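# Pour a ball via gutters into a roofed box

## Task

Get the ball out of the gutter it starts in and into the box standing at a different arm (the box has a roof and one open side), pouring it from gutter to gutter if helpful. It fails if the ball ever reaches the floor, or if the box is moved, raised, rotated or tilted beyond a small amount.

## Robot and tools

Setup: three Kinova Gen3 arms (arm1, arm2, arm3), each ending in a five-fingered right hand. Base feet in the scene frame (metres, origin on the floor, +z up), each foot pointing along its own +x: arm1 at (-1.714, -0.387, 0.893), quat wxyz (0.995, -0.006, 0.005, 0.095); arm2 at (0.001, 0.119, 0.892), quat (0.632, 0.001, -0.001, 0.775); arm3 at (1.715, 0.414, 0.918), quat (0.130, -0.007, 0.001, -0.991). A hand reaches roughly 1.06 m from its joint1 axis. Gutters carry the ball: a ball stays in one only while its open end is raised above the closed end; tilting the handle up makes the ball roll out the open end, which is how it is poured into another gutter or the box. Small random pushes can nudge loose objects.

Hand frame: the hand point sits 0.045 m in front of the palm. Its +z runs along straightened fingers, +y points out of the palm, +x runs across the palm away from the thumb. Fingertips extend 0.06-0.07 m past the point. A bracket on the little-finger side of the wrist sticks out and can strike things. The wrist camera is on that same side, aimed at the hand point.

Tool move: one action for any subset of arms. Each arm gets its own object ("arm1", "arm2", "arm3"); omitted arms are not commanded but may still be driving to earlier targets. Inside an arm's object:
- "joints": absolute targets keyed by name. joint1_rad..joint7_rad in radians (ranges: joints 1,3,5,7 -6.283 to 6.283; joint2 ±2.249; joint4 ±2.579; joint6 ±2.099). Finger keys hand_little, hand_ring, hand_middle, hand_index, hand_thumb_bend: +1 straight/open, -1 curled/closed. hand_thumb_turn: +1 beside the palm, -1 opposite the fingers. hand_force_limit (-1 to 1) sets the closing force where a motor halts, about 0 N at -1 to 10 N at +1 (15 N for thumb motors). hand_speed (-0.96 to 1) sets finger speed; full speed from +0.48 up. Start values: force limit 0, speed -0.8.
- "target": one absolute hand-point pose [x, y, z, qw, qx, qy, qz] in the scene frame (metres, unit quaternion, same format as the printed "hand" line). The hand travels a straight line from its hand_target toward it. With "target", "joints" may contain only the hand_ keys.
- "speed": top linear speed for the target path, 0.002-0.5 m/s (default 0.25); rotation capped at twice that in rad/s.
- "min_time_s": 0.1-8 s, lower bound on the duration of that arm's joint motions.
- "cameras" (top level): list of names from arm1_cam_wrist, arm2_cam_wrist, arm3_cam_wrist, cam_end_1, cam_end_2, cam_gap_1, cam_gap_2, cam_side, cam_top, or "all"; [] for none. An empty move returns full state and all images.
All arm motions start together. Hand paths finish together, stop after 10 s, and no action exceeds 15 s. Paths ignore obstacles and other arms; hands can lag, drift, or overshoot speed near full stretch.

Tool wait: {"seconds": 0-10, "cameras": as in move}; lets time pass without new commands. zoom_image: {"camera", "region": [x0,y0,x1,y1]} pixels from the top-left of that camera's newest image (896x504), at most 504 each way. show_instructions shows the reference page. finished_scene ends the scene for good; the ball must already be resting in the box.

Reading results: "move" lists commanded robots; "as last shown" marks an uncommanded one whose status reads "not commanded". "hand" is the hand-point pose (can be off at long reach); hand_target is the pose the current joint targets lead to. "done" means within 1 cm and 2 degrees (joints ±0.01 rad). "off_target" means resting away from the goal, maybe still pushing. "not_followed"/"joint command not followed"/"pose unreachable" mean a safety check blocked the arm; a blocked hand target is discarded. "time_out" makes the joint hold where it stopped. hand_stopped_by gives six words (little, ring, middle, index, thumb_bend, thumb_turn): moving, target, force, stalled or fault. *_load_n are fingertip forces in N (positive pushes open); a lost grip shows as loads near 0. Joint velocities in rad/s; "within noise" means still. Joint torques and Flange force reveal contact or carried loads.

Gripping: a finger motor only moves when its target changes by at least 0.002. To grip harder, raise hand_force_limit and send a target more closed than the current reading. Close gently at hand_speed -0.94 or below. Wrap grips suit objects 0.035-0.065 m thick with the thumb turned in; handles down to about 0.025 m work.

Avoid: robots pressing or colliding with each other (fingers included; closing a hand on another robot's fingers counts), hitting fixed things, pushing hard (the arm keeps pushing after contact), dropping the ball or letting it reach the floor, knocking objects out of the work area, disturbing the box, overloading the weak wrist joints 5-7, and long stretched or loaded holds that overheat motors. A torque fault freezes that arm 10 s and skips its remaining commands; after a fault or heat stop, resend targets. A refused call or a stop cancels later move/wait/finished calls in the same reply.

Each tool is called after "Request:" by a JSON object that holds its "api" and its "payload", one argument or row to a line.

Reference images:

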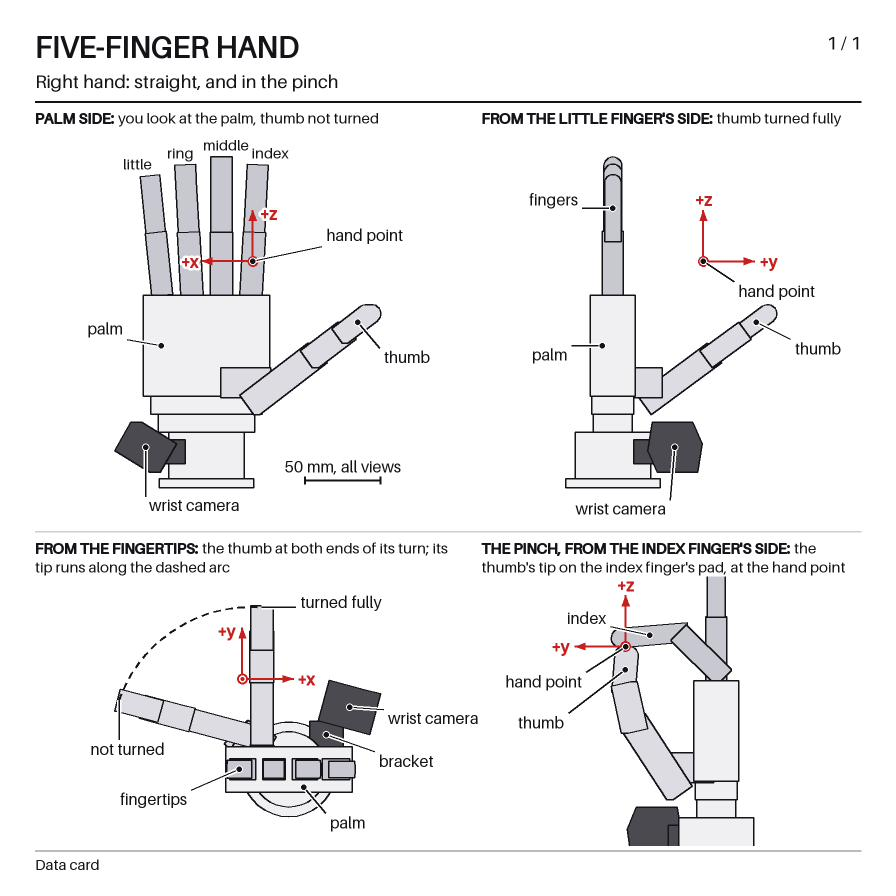

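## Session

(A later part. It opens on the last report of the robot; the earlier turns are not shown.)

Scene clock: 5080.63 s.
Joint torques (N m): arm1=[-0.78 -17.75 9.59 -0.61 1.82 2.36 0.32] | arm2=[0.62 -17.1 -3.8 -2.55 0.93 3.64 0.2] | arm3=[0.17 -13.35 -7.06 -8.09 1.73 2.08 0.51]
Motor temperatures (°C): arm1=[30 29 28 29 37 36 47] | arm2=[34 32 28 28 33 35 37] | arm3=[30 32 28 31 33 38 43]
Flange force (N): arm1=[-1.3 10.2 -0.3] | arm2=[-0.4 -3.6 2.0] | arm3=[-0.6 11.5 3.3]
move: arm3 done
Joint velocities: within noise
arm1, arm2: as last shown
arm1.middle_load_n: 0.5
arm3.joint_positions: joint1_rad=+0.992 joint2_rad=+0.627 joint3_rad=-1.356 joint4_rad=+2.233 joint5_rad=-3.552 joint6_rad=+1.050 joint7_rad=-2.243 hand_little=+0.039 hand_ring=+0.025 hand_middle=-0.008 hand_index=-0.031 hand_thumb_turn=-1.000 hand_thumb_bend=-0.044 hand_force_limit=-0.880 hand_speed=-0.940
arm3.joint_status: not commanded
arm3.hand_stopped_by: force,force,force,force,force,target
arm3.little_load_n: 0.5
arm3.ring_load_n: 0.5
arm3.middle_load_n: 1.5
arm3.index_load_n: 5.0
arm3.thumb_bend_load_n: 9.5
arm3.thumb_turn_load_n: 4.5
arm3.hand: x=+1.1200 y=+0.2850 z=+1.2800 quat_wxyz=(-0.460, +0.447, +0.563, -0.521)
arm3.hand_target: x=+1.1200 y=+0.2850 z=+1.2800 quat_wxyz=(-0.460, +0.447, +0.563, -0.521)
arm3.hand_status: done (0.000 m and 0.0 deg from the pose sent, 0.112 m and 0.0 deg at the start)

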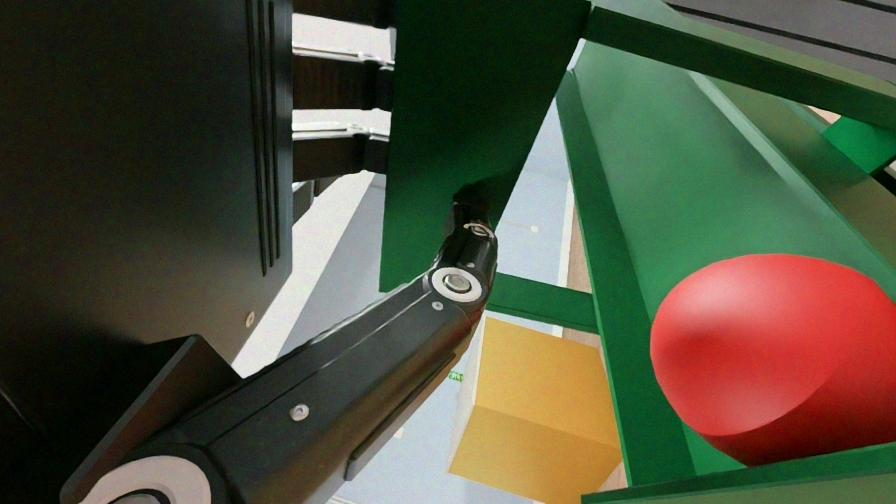

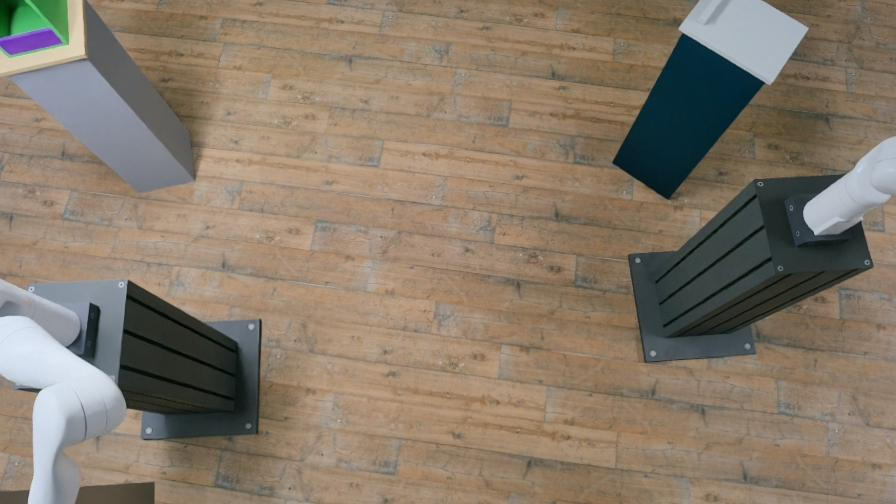

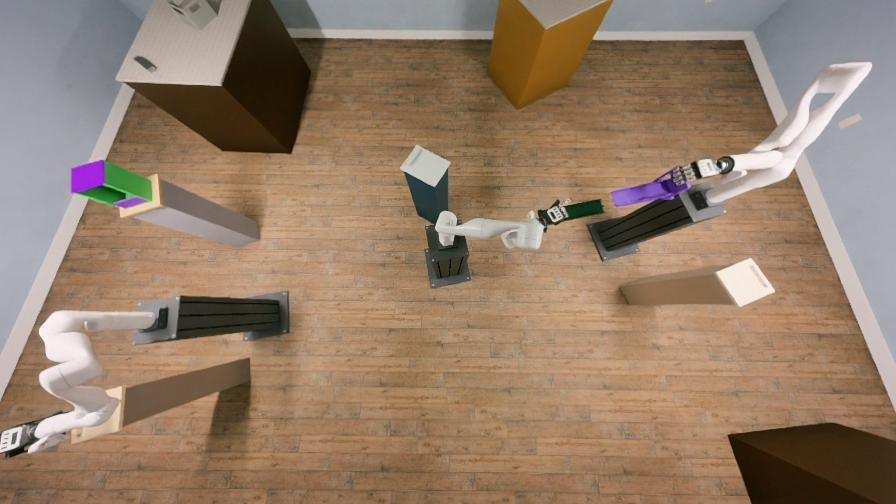

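Request:
{"api": "move", "payload": {
  "arm2": {"joints": {"joint1_rad": 5.133}, "min_time_s": 8},
  "cameras": ["all"]
}}

Scene clock: 5124.10 s.
Joint torques (N m): arm1=[-0.85 -17.73 9.6 -0.57 1.76 2.36 0.33] | arm2=[0.65 -17.18 -3.85 -2.5 0.99 3.69 0.19] | arm3=[0.21 -13.28 -7.03 -8.08 1.71 2.1 0.51]
Motor temperatures (°C): arm1=[30 29 28 29 37 36 47] | arm2=[34 32 28 28 33 35 37] | arm3=[30 32 28 31 33 38 43]
Flange force (N): arm1=[-1.5 10.2 -0.1] | arm2=[-0.3 -3.4 2.1] | arm3=[-0.6 11.3 3.3]
move: arm2 done
Joint velocities: within noise
arm1, arm3: as last shown
arm1.little_load_n: 2.5
arm1.thumb_turn_load_n: 0.5
arm2.joint_positions: joint1_rad=+5.133 joint2_rad=+1.050 joint3_rad=-0.323 joint4_rad=+2.151 joint5_rad=-2.467 joint6_rad=+1.635 joint7_rad=-2.947 hand_little=-0.241 hand_ring=-0.128 hand_middle=-0.008 hand_index=+1.000 hand_thumb_turn=-1.000 hand_thumb_bend=+0.060 hand_force_limit=-0.930 hand_speed=-0.940
arm2.joint_status: all done
arm2.hand_stopped_by: force,force,force,fault,force,target
arm2.little_load_n: 0.0
arm2.ring_load_n: 2.0
arm2.middle_load_n: 3.5
arm2.index_load_n: 0.0
arm2.thumb_bend_load_n: 6.0
arm2.thumb_turn_load_n: 1.5
arm2.hand: x=-0.5983 y=-0.0771 z=+1.0894 quat_wxyz=(-0.348, +0.309, +0.549, -0.694)
arm2.hand_target: x=-0.5983 y=-0.0771 z=+1.0894 quat_wxyz=(-0.348, +0.309, +0.549, -0.694)
arm2.hand_status: not commanded
arm3.thumb_bend_load_n: 10.0
pictures: arm1_cam_wrist, arm2_cam_wrist, arm3_cam_wrist, cam_end_1, cam_end_2, cam_gap_1, cam_gap_2, cam_side, cam_top

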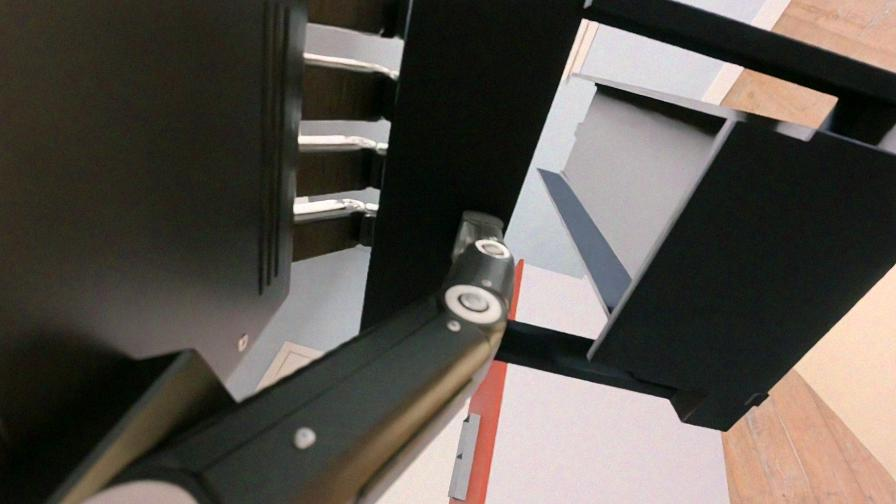

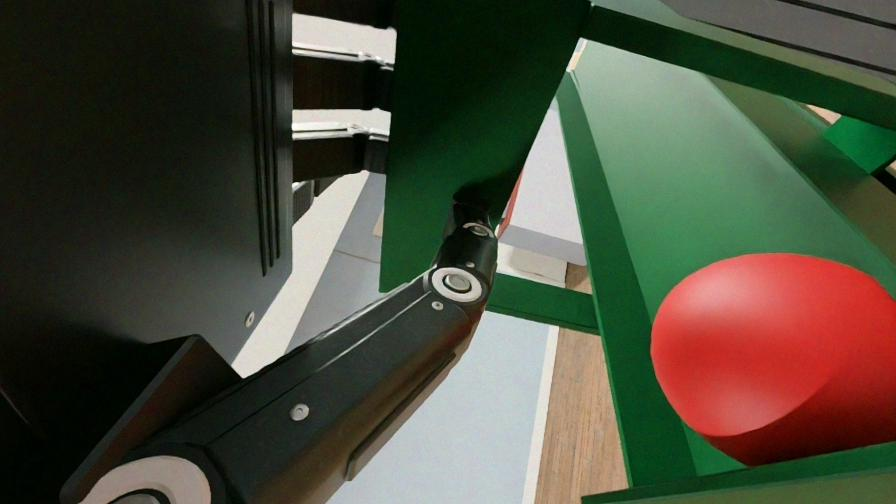

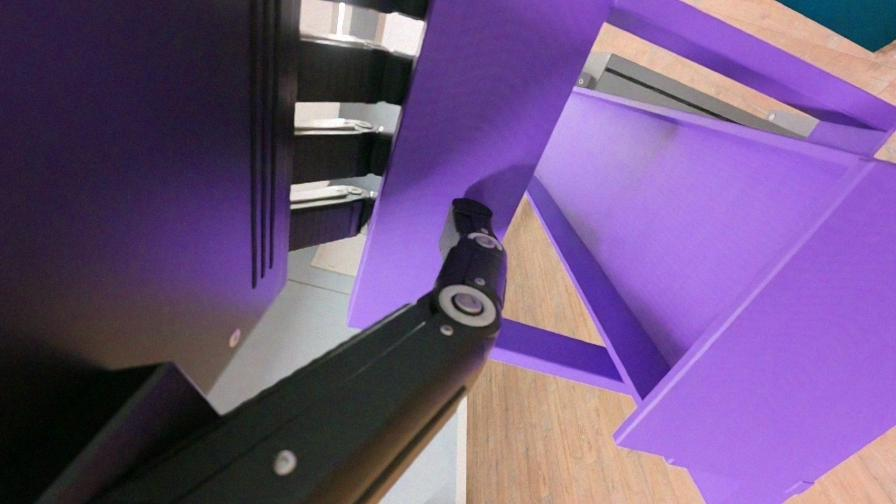

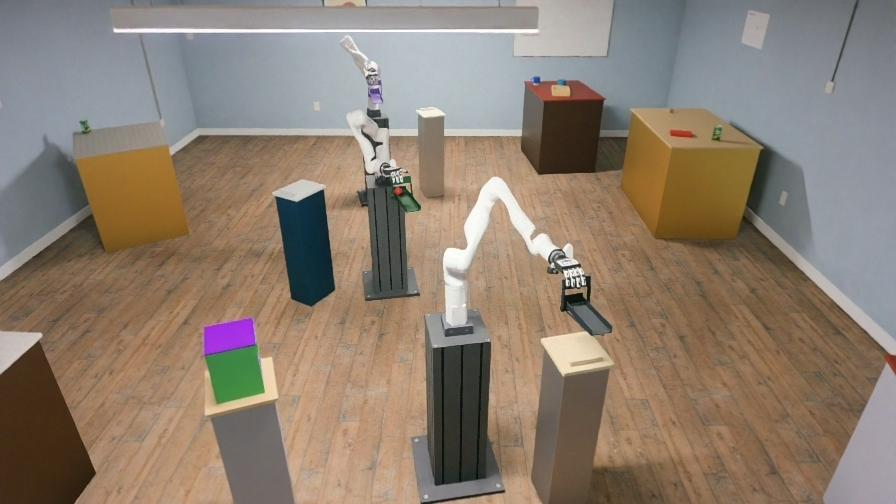

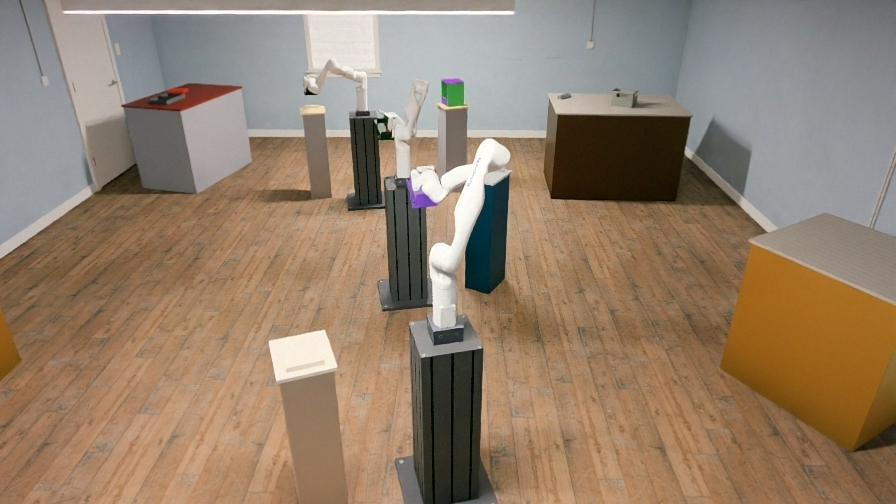

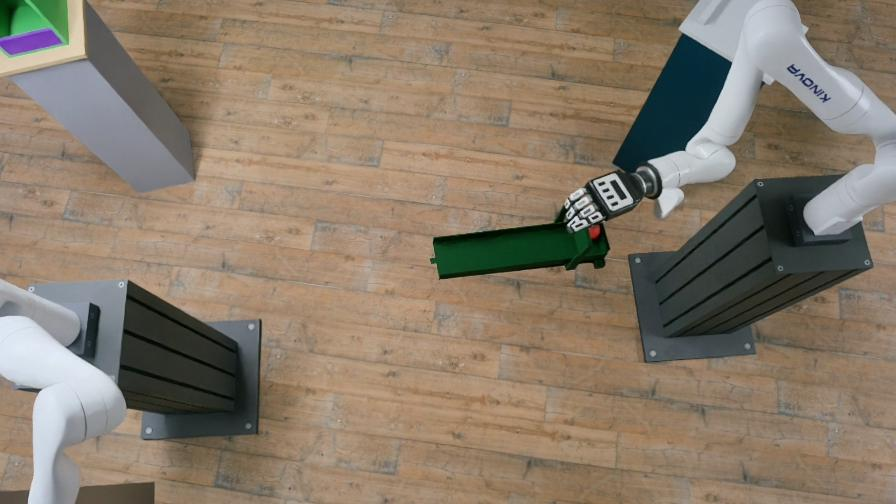

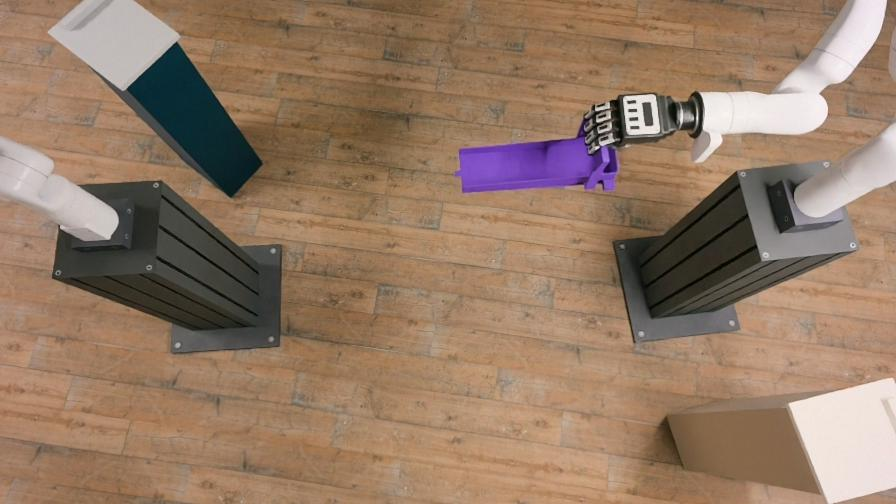

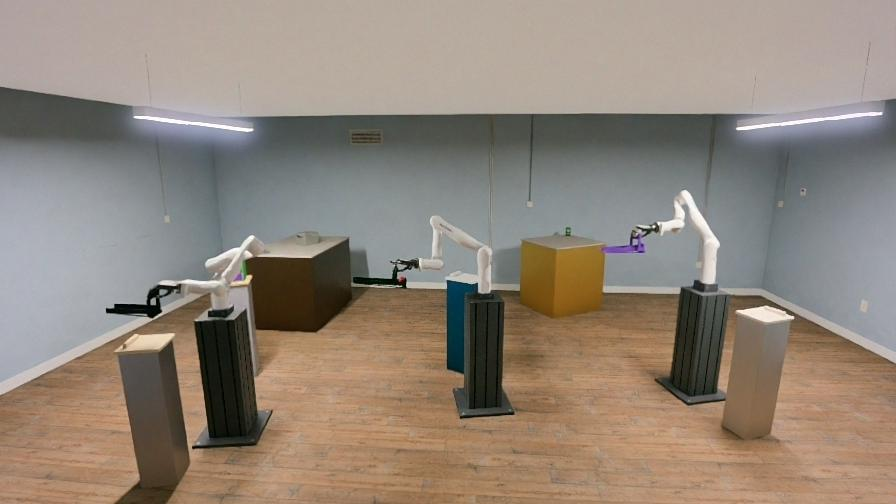

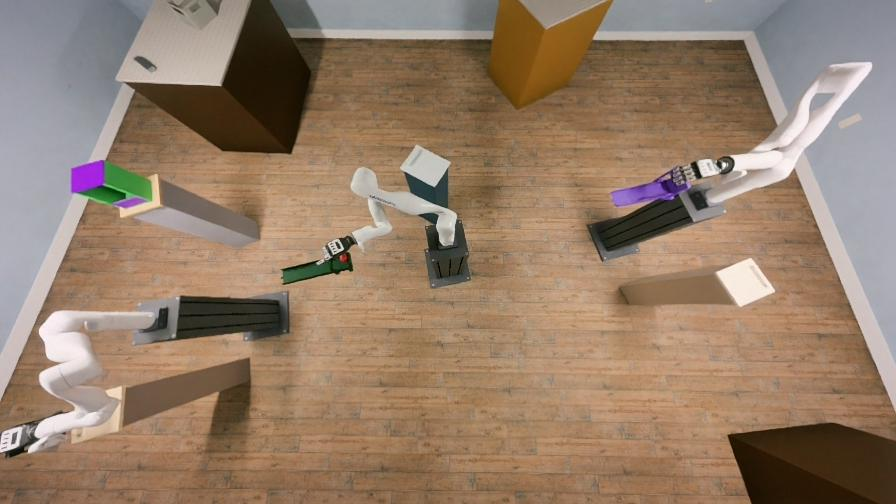

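Request:
{"api": "zoom_image", "payload": {
  "camera": "cam_gap_1",
  "region": [420, 150, 680, 300]
}}

Request:
{"api": "zoom_image", "payload": {
  "camera": "cam_gap_1",
  "region": [0, 0, 160, 110]
}}

Request:
{"api": "zoom_image", "payload": {
  "camera": "cam_gap_1",
  "region": [0, 250, 280, 450]
}}

Request:
{"api": "zoom_image", "payload": {
  "camera": "cam_gap_1",
  "region": [600, 150, 896, 370]
}}

Scaled by 1.938 from the camera's image (finer frame: 1280x720).

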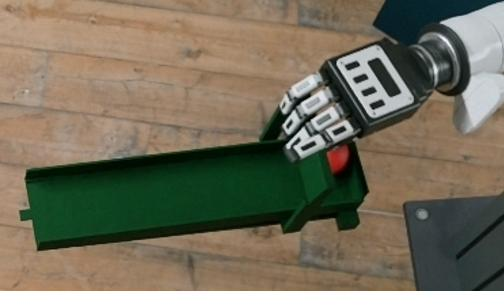

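Scaled by 3.150 from the camera's image (finer frame: 1280x720).

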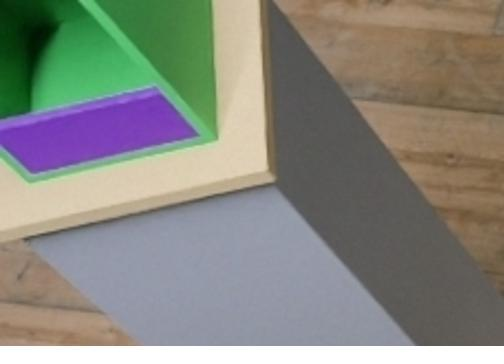

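Scaled by 1.800 from the camera's image (finer frame: 1280x720).

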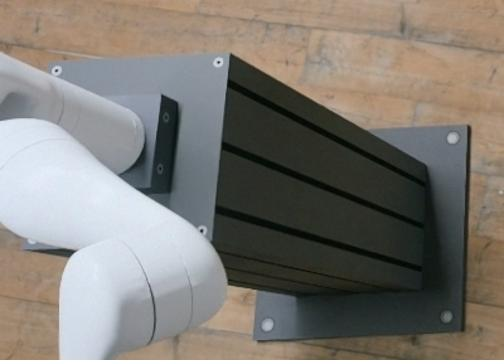

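Scaled by 1.703 from the camera's image (finer frame: 1280x720).

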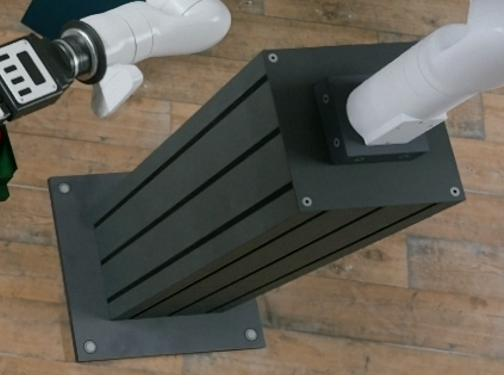

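Request:
{"api": "move", "payload": {
  "arm1": {"target": [-1.785, -0.877, 1.2, 0.4487, -0.3905, -0.5214, 0.612], "speed": 0.15},
  "cameras": ["cam_end_1"]
}}

Request:
{"api": "move", "payload": {
  "arm1": {"joints": {"joint1_rad": -0.407}, "min_time_s": 3.5},
  "cameras": ["cam_end_1", "cam_gap_1", "arm1_cam_wrist"]
}}

Scene clock: 5345.80 s.
Joint torques (N m): arm1=[-0.83 -16.65 9.18 -2.46 2.14 2.1 0.3] | arm2=[0.62 -17.17 -3.94 -2.59 1.02 3.68 0.25] | arm3=[0.19 -13.27 -7.01 -8.06 1.71 2.09 0.49]
Motor temperatures (°C): arm1=[30 29 28 29 37 36 47] | arm2=[34 33 28 28 32 35 37] | arm3=[30 32 28 31 33 38 43]
Flange force (N): arm1=[-3.2 10.1 -0.6] | arm2=[-0.3 -3.6 1.9] | arm3=[-0.6 11.2 3.3]
move: arm1 done
Joint velocities: within noise
arm1.joint_positions: joint1_rad=+0.552 joint2_rad=+1.025 joint3_rad=+0.981 joint4_rad=+1.928 joint5_rad=+1.010 joint6_rad=+1.153 joint7_rad=-2.428 hand_little=-0.081 hand_ring=-0.045 hand_middle=-0.024 hand_index=+0.003 hand_thumb_turn=-1.000 hand_thumb_bend=+0.034 hand_force_limit=+0.200 hand_speed=-0.940
arm1.joint_status: not commanded
arm1.hand_stopped_by: force,force,force,force,force,target
arm1.little_load_n: 2.0
arm1.ring_load_n: 0.0
arm1.middle_load_n: 0.5
arm1.index_load_n: 2.0
arm1.thumb_bend_load_n: 9.5
arm1.thumb_turn_load_n: 0.5
arm1.hand: x=-1.7850 y=-0.8770 z=+1.2000 quat_wxyz=(+0.449, -0.390, -0.521, +0.612)
arm1.hand_target: x=-1.7850 y=-0.8770 z=+1.2000 quat_wxyz=(+0.449, -0.390, -0.521, +0.612)
arm1.hand_status: done (0.000 m and 0.0 deg from the pose sent, 0.080 m and 0.0 deg at the start)
arm2, arm3: as last shown
arm2.ring_load_n: 1.5
arm2.middle_load_n: 3.0
arm2.index_load_n: -0.5
arm3.thumb_bend_load_n: 9.5

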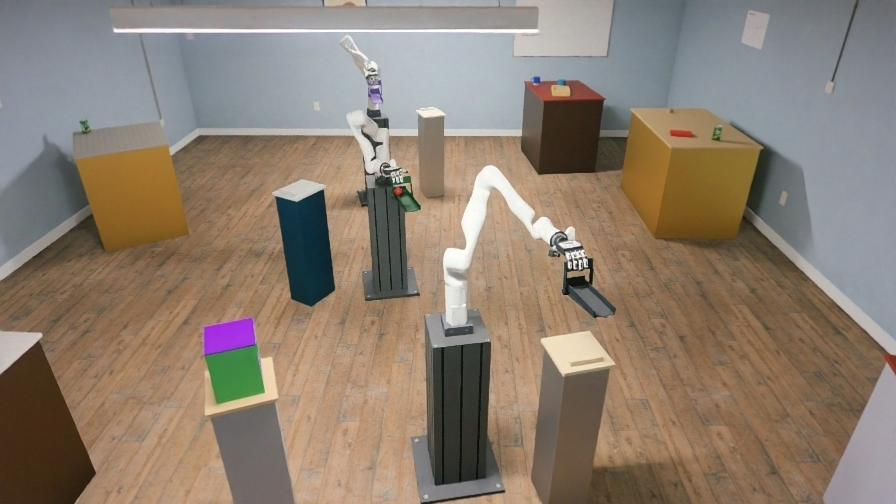

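Scene clock: 5349.60 s.
Joint torques (N m): arm1=[-0.77 -16.78 9.19 -2.32 2.13 2.11 0.31] | arm2=[0.72 -17.13 -3.81 -2.6 1 3.66 0.29] | arm3=[0.17 -13.31 -7.04 -8.13 1.7 2.08 0.54]
Motor temperatures (°C): arm1=[30 29 28 29 37 36 47] | arm2=[34 33 28 28 32 35 37] | arm3=[30 32 28 31 33 38 43]
Flange force (N): arm1=[-3.2 10.2 -0.8] | arm2=[-0.5 -3.7 2.1] | arm3=[-0.5 11.5 3.0]
move: arm1 done
Joint velocities: within noise
arm1.joint_positions: joint1_rad=-0.407 joint2_rad=+1.025 joint3_rad=+0.981 joint4_rad=+1.928 joint5_rad=+1.010 joint6_rad=+1.153 joint7_rad=-2.428 hand_little=-0.081 hand_ring=-0.045 hand_middle=-0.024 hand_index=+0.003 hand_thumb_turn=-1.000 hand_thumb_bend=+0.034 hand_force_limit=+0.200 hand_speed=-0.940
arm1.joint_status: all done
arm1.hand_stopped_by: force,force,force,force,force,target
arm1.little_load_n: 2.0
arm1.ring_load_n: 0.0
arm1.middle_load_n: 1.0
arm1.index_load_n: 2.0
arm1.thumb_bend_load_n: 9.5
arm1.thumb_turn_load_n: 1.0
arm1.hand: x=-1.3490 y=-0.7272 z=+1.1942 quat_wxyz=(+0.120, -0.100, -0.643, +0.750)
arm1.hand_target: x=-1.3490 y=-0.7272 z=+1.1942 quat_wxyz=(+0.120, -0.100, -0.643, +0.750)
arm1.hand_status: not commanded
arm2, arm3: as last shown
arm2.index_load_n: 0.0
arm3.index_load_n: 4.5
pictures: arm1_cam_wrist, cam_end_1, cam_gap_1

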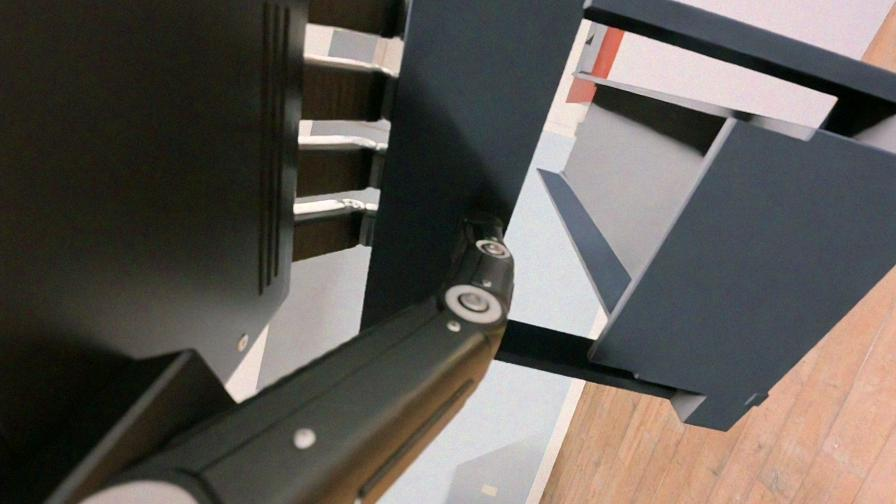

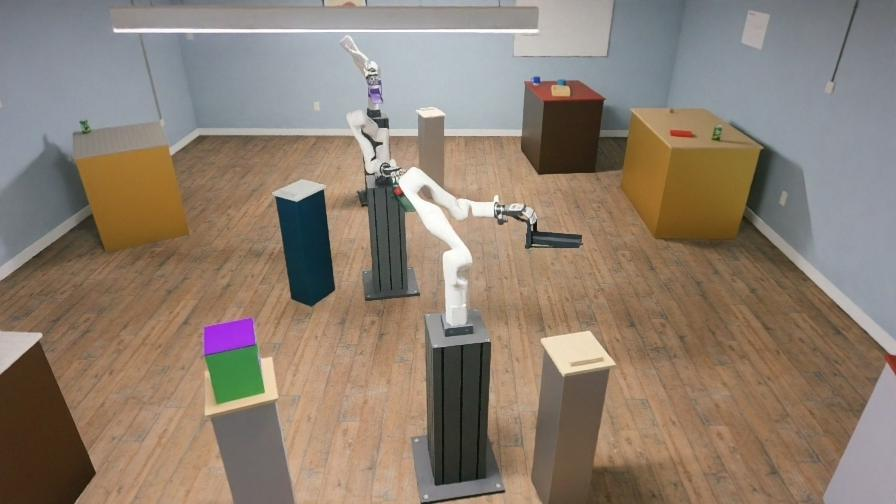

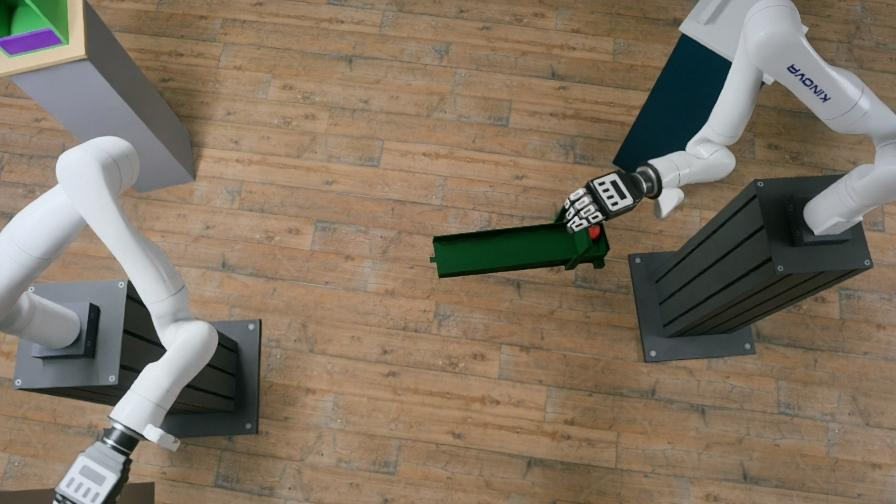

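Request:
{"api": "move", "payload": {
  "arm1": {"target": [-1.264, -0.647, 1.17, -0.17618, 0.15315, -0.63793, 0.73386], "speed": 0.15}
}}

Request:
{"api": "move", "payload": {
  "arm1": {"target": [-1.1625, -0.484, 1.13, -0.43288, 0.37629, -0.53741, 0.61822], "speed": 0.15},
  "cameras": ["cam_end_1", "cam_gap_1", "arm1_cam_wrist", "cam_side"]
}}

Scene clock: 5375.87 s.
Joint torques (N m): arm1=[-0.86 -14.24 7.95 -0.69 -0.81 2.7 0.31] | arm2=[0.7 -17.11 -3.8 -2.59 0.96 3.7 0.25] | arm3=[0.14 -13.31 -7.04 -8.12 1.7 2.09 0.5]
Motor temperatures (°C): arm1=[30 29 28 29 37 36 47] | arm2=[34 33 28 28 32 35 37] | arm3=[30 32 28 31 33 38 43]
Flange force (N): arm1=[4.4 16.6 0.8] | arm2=[-0.4 -3.7 2.1] | arm3=[-0.4 11.4 3.1]
move: arm1 done
Joint velocities: within noise
arm1.joint_positions: joint1_rad=-0.585 joint2_rad=+0.993 joint3_rad=+0.960 joint4_rad=+2.467 joint5_rad=+2.020 joint6_rad=+1.018 joint7_rad=-3.494 hand_little=-0.081 hand_ring=-0.045 hand_middle=-0.024 hand_index=+0.003 hand_thumb_turn=-1.000 hand_thumb_bend=+0.034 hand_force_limit=+0.200 hand_speed=-0.940
arm1.joint_status: not commanded
arm1.hand_stopped_by: force,force,force,force,force,target
arm1.little_load_n: 2.0
arm1.ring_load_n: 0.0
arm1.middle_load_n: 0.5
arm1.index_load_n: 2.0
arm1.thumb_bend_load_n: 9.5
arm1.thumb_turn_load_n: 1.0
arm1.hand: x=-1.2640 y=-0.6470 z=+1.1700 quat_wxyz=(-0.176, +0.153, -0.638, +0.734)
arm1.hand_target: x=-1.2640 y=-0.6470 z=+1.1700 quat_wxyz=(-0.176, +0.153, -0.638, +0.734)
arm1.hand_status: done (0.000 m and 0.0 deg from the pose sent, 0.119 m and 45.0 deg at the start)
arm2, arm3: as last shown
arm3.index_load_n: 5.0
pictures: none

Scene clock: 5378.90 s.
Joint torques (N m): arm1=[-0.89 -17.86 6.21 0.04 -1.75 2.17 0.33] | arm2=[0.68 -17.1 -3.82 -2.53 0.96 3.72 0.21] | arm3=[0.15 -13.31 -7.05 -8.06 1.71 2.09 0.51]
Motor temperatures (°C): arm1=[30 29 28 29 37 36 47] | arm2=[34 33 28 28 32 35 37] | arm3=[30 32 28 31 33 38 43]
Flange force (N): arm1=[6.7 18.2 -10.1] | arm2=[-0.3 -3.7 2.2] | arm3=[-0.5 11.3 3.3]
move: arm1 done
Joint velocities: arm1=[0.004 -0.004 -0.008 0 0.001 0.004 0.006] | arm2=[within noise] | arm3=[within noise]
arm1.joint_positions: joint1_rad=-0.275 joint2_rad=+1.031 joint3_rad=+0.623 joint4_rad=+2.582 joint5_rad=+2.655 joint6_rad=+1.808 joint7_rad=-3.797 hand_little=-0.081 hand_ring=-0.045 hand_middle=-0.024 hand_index=+0.003 hand_thumb_turn=-1.000 hand_thumb_bend=+0.034 hand_force_limit=+0.200 hand_speed=-0.940
arm1.joint_status: not commanded
arm1.hand_stopped_by: force,force,force,force,force,target
arm1.little_load_n: 2.0
arm1.ring_load_n: 0.5
arm1.middle_load_n: 1.0
arm1.index_load_n: 2.0
arm1.thumb_bend_load_n: 9.5
arm1.thumb_turn_load_n: 1.0
arm1.hand: x=-1.1625 y=-0.4840 z=+1.1300 quat_wxyz=(-0.433, +0.376, -0.537, +0.618)
arm1.hand_target: x=-1.1625 y=-0.4840 z=+1.1300 quat_wxyz=(-0.433, +0.376, -0.537, +0.618)
arm1.hand_status: done (0.000 m and 0.0 deg from the pose sent, 0.196 m and 43.0 deg at the start; a joint's target at an end of its range on 56 of 91 steps)
arm2, arm3: as last shown
arm2.ring_load_n: 1.0
pictures: arm1_cam_wrist, cam_end_1, cam_gap_1, cam_side

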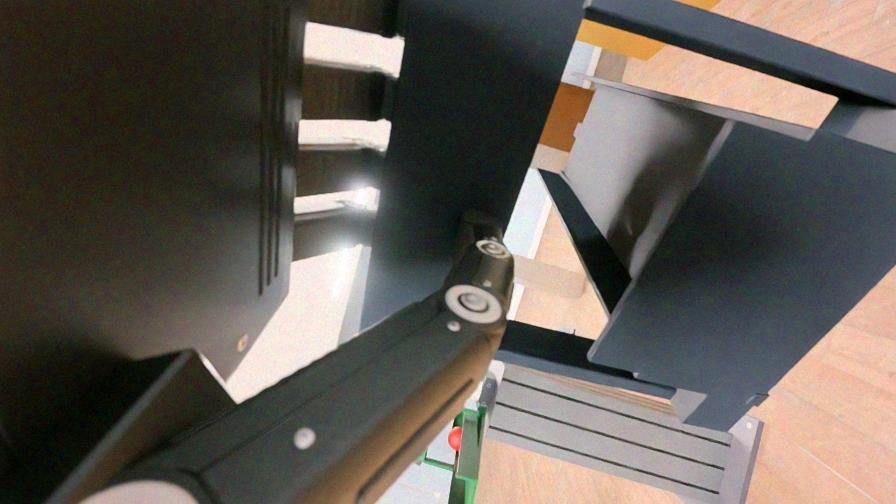

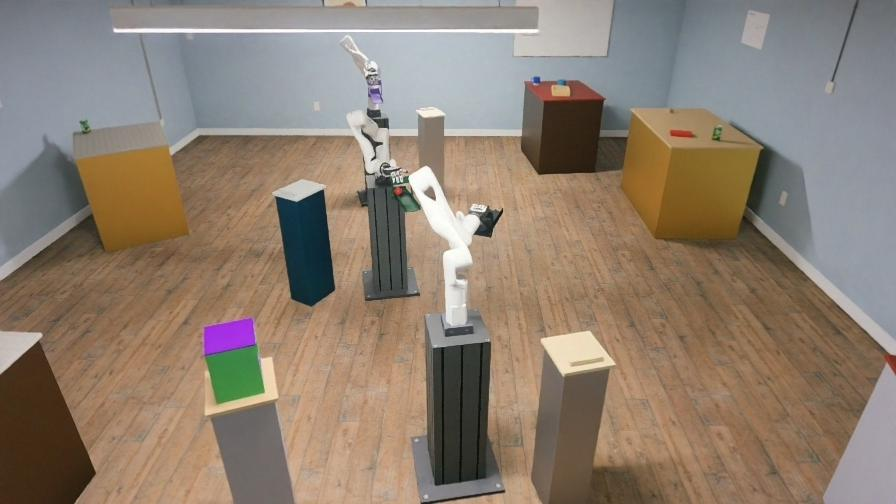

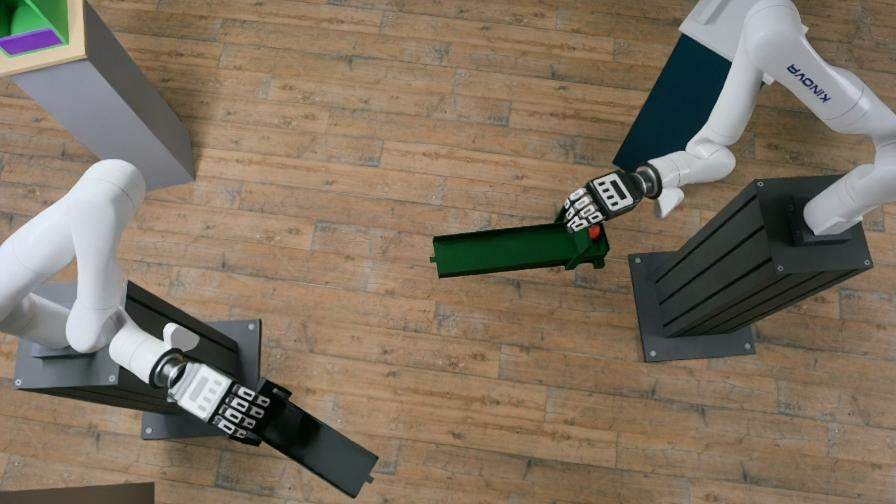

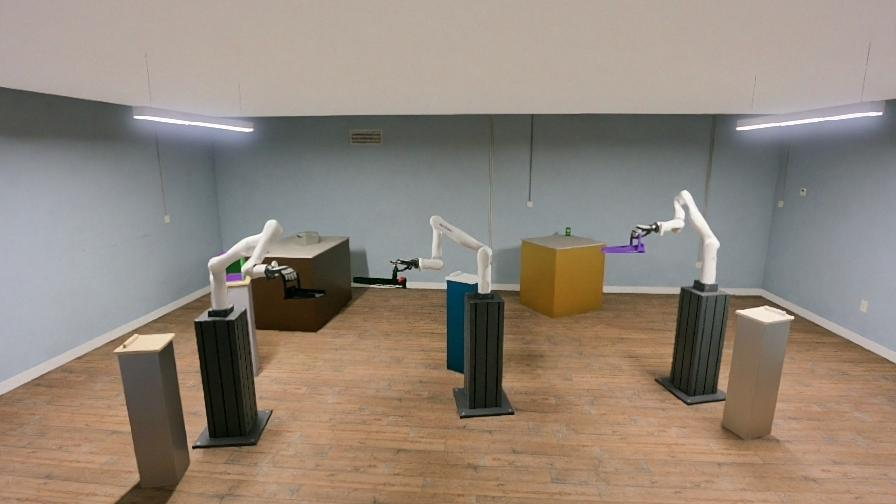

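Request:
{"api": "move", "payload": {
  "arm1": {"target": [-1.1, -0.34, 1.09, -0.53366, 0.4639, -0.4639, 0.53366], "speed": 0.12},
  "arm2": {"target": [-0.5983, -0.0771, 1.15, -0.34736, 0.31037, 0.54747, -0.6952], "speed": 0.06},
  "cameras": ["cam_gap_1", "cam_side"]
}}

Scene clock: 5407.50 s.
Joint torques (N m): arm1=[-0.89 -19.76 6.16 -0.75 -1.65 2.32 0.36] | arm2=[0.64 -16.27 -3.62 -3.98 0.65 3.78 0.26] | arm3=[0.12 -13.28 -7.09 -8.1 1.72 2.11 0.52]
Motor temperatures (°C): arm1=[30 29 28 29 37 36 47] | arm2=[34 33 28 28 32 35 37] | arm3=[30 32 28 31 33 38 43]
Flange force (N): arm1=[4.0 12.9 -7.0] | arm2=[-1.0 -4.1 1.2] | arm3=[-0.4 11.2 3.1]
move: arm1 done; arm2 done
Joint velocities: within noise
arm1.joint_positions: joint1_rad=-0.379 joint2_rad=+1.118 joint3_rad=+0.595 joint4_rad=+2.390 joint5_rad=+2.811 joint6_rad=+1.832 joint7_rad=-3.751 hand_little=-0.081 hand_ring=-0.045 hand_middle=-0.024 hand_index=+0.003 hand_thumb_turn=-1.000 hand_thumb_bend=+0.034 hand_force_limit=+0.200 hand_speed=-0.940
arm1.joint_status: not commanded
arm1.hand_stopped_by: force,force,force,force,force,target
arm1.little_load_n: 2.0
arm1.ring_load_n: 0.0
arm1.middle_load_n: 1.0
arm1.index_load_n: 2.0
arm1.thumb_bend_load_n: 9.5
arm1.thumb_turn_load_n: 1.0
arm1.hand: x=-1.1000 y=-0.3400 z=+1.0900 quat_wxyz=(-0.534, +0.464, -0.464, +0.534)
arm1.hand_target: x=-1.1000 y=-0.3400 z=+1.0900 quat_wxyz=(-0.534, +0.464, -0.464, +0.534)
arm1.hand_status: done (0.000 m and 0.0 deg from the pose sent, 0.162 m and 20.0 deg at the start)
arm2.joint_positions: joint1_rad=+5.150 joint2_rad=+0.880 joint3_rad=-0.355 joint4_rad=+2.186 joint5_rad=-2.518 joint6_rad=+1.539 joint7_rad=-3.035 hand_little=-0.241 hand_ring=-0.128 hand_middle=-0.008 hand_index=+1.000 hand_thumb_turn=-1.000 hand_thumb_bend=+0.060 hand_force_limit=-0.930 hand_speed=-0.940
arm2.joint_status: not commanded
arm2.hand_stopped_by: force,force,force,fault,force,target
arm2.little_load_n: 0.0
arm2.ring_load_n: 1.5
arm2.middle_load_n: 3.0
arm2.index_load_n: 0.0
arm2.thumb_bend_load_n: 6.0
arm2.thumb_turn_load_n: 1.5
arm2.hand: x=-0.5983 y=-0.0771 z=+1.1500 quat_wxyz=(-0.347, +0.310, +0.547, -0.695)
arm2.hand_target: x=-0.5983 y=-0.0771 z=+1.1500 quat_wxyz=(-0.347, +0.310, +0.547, -0.695)
arm2.hand_status: done (0.000 m and 0.0 deg from the pose sent, 0.061 m and 0.3 deg at the start)
arm3: as last shown

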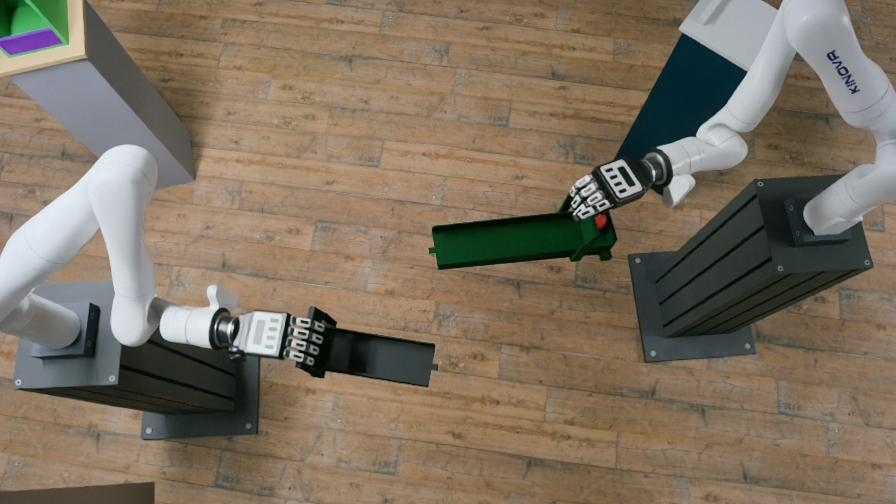

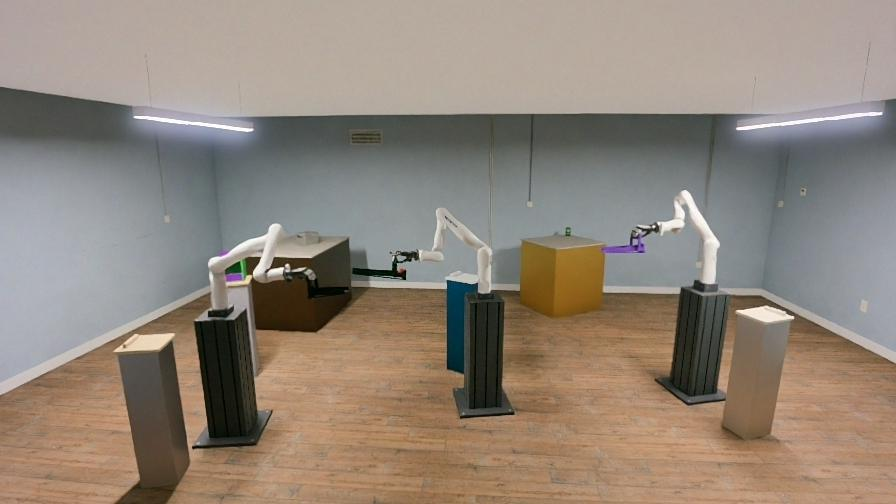

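Request:
{"api": "zoom_image", "payload": {
  "camera": "cam_gap_1",
  "region": [270, 290, 460, 400]
}}

Request:
{"api": "zoom_image", "payload": {
  "camera": "cam_gap_1",
  "region": [420, 190, 640, 290]
}}

Request:
{"api": "zoom_image", "payload": {
  "camera": "cam_side",
  "region": [280, 235, 440, 315]
}}

Scaled by 2.653 from the camera's image (finer frame: 1280x720).

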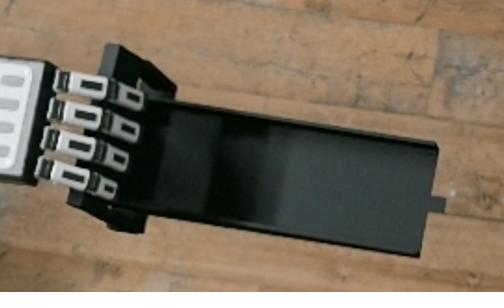

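Scaled by 2.291 from the camera's image (finer frame: 1280x720).

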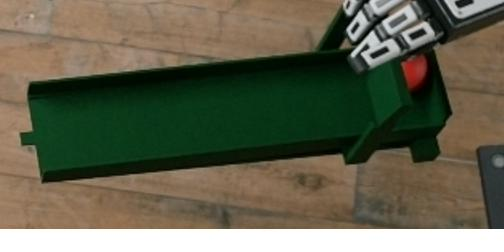

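Scaled by 3.150 from the camera's image (finer frame: 1280x720).

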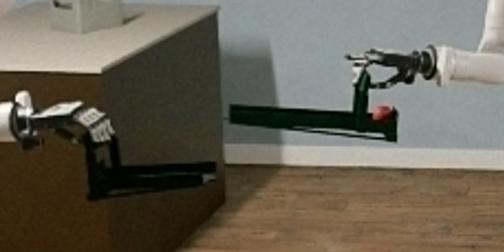

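Request:
{"api": "zoom_image", "payload": {
  "camera": "cam_side",
  "region": [300, 280, 360, 305]
}}

Request:
{"api": "zoom_image", "payload": {
  "camera": "cam_side",
  "region": [345, 255, 415, 285]
}}

Scaled by 8.400 from the camera's image (finer frame: 1280x720).

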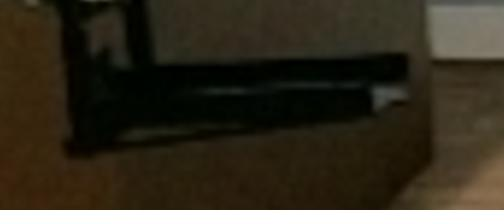

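Scaled by 7.200 from the camera's image (finer frame: 1280x720).

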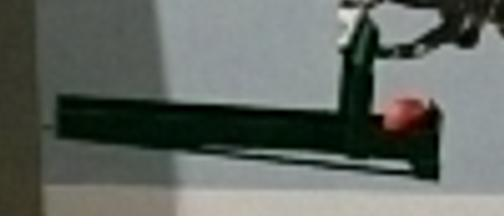

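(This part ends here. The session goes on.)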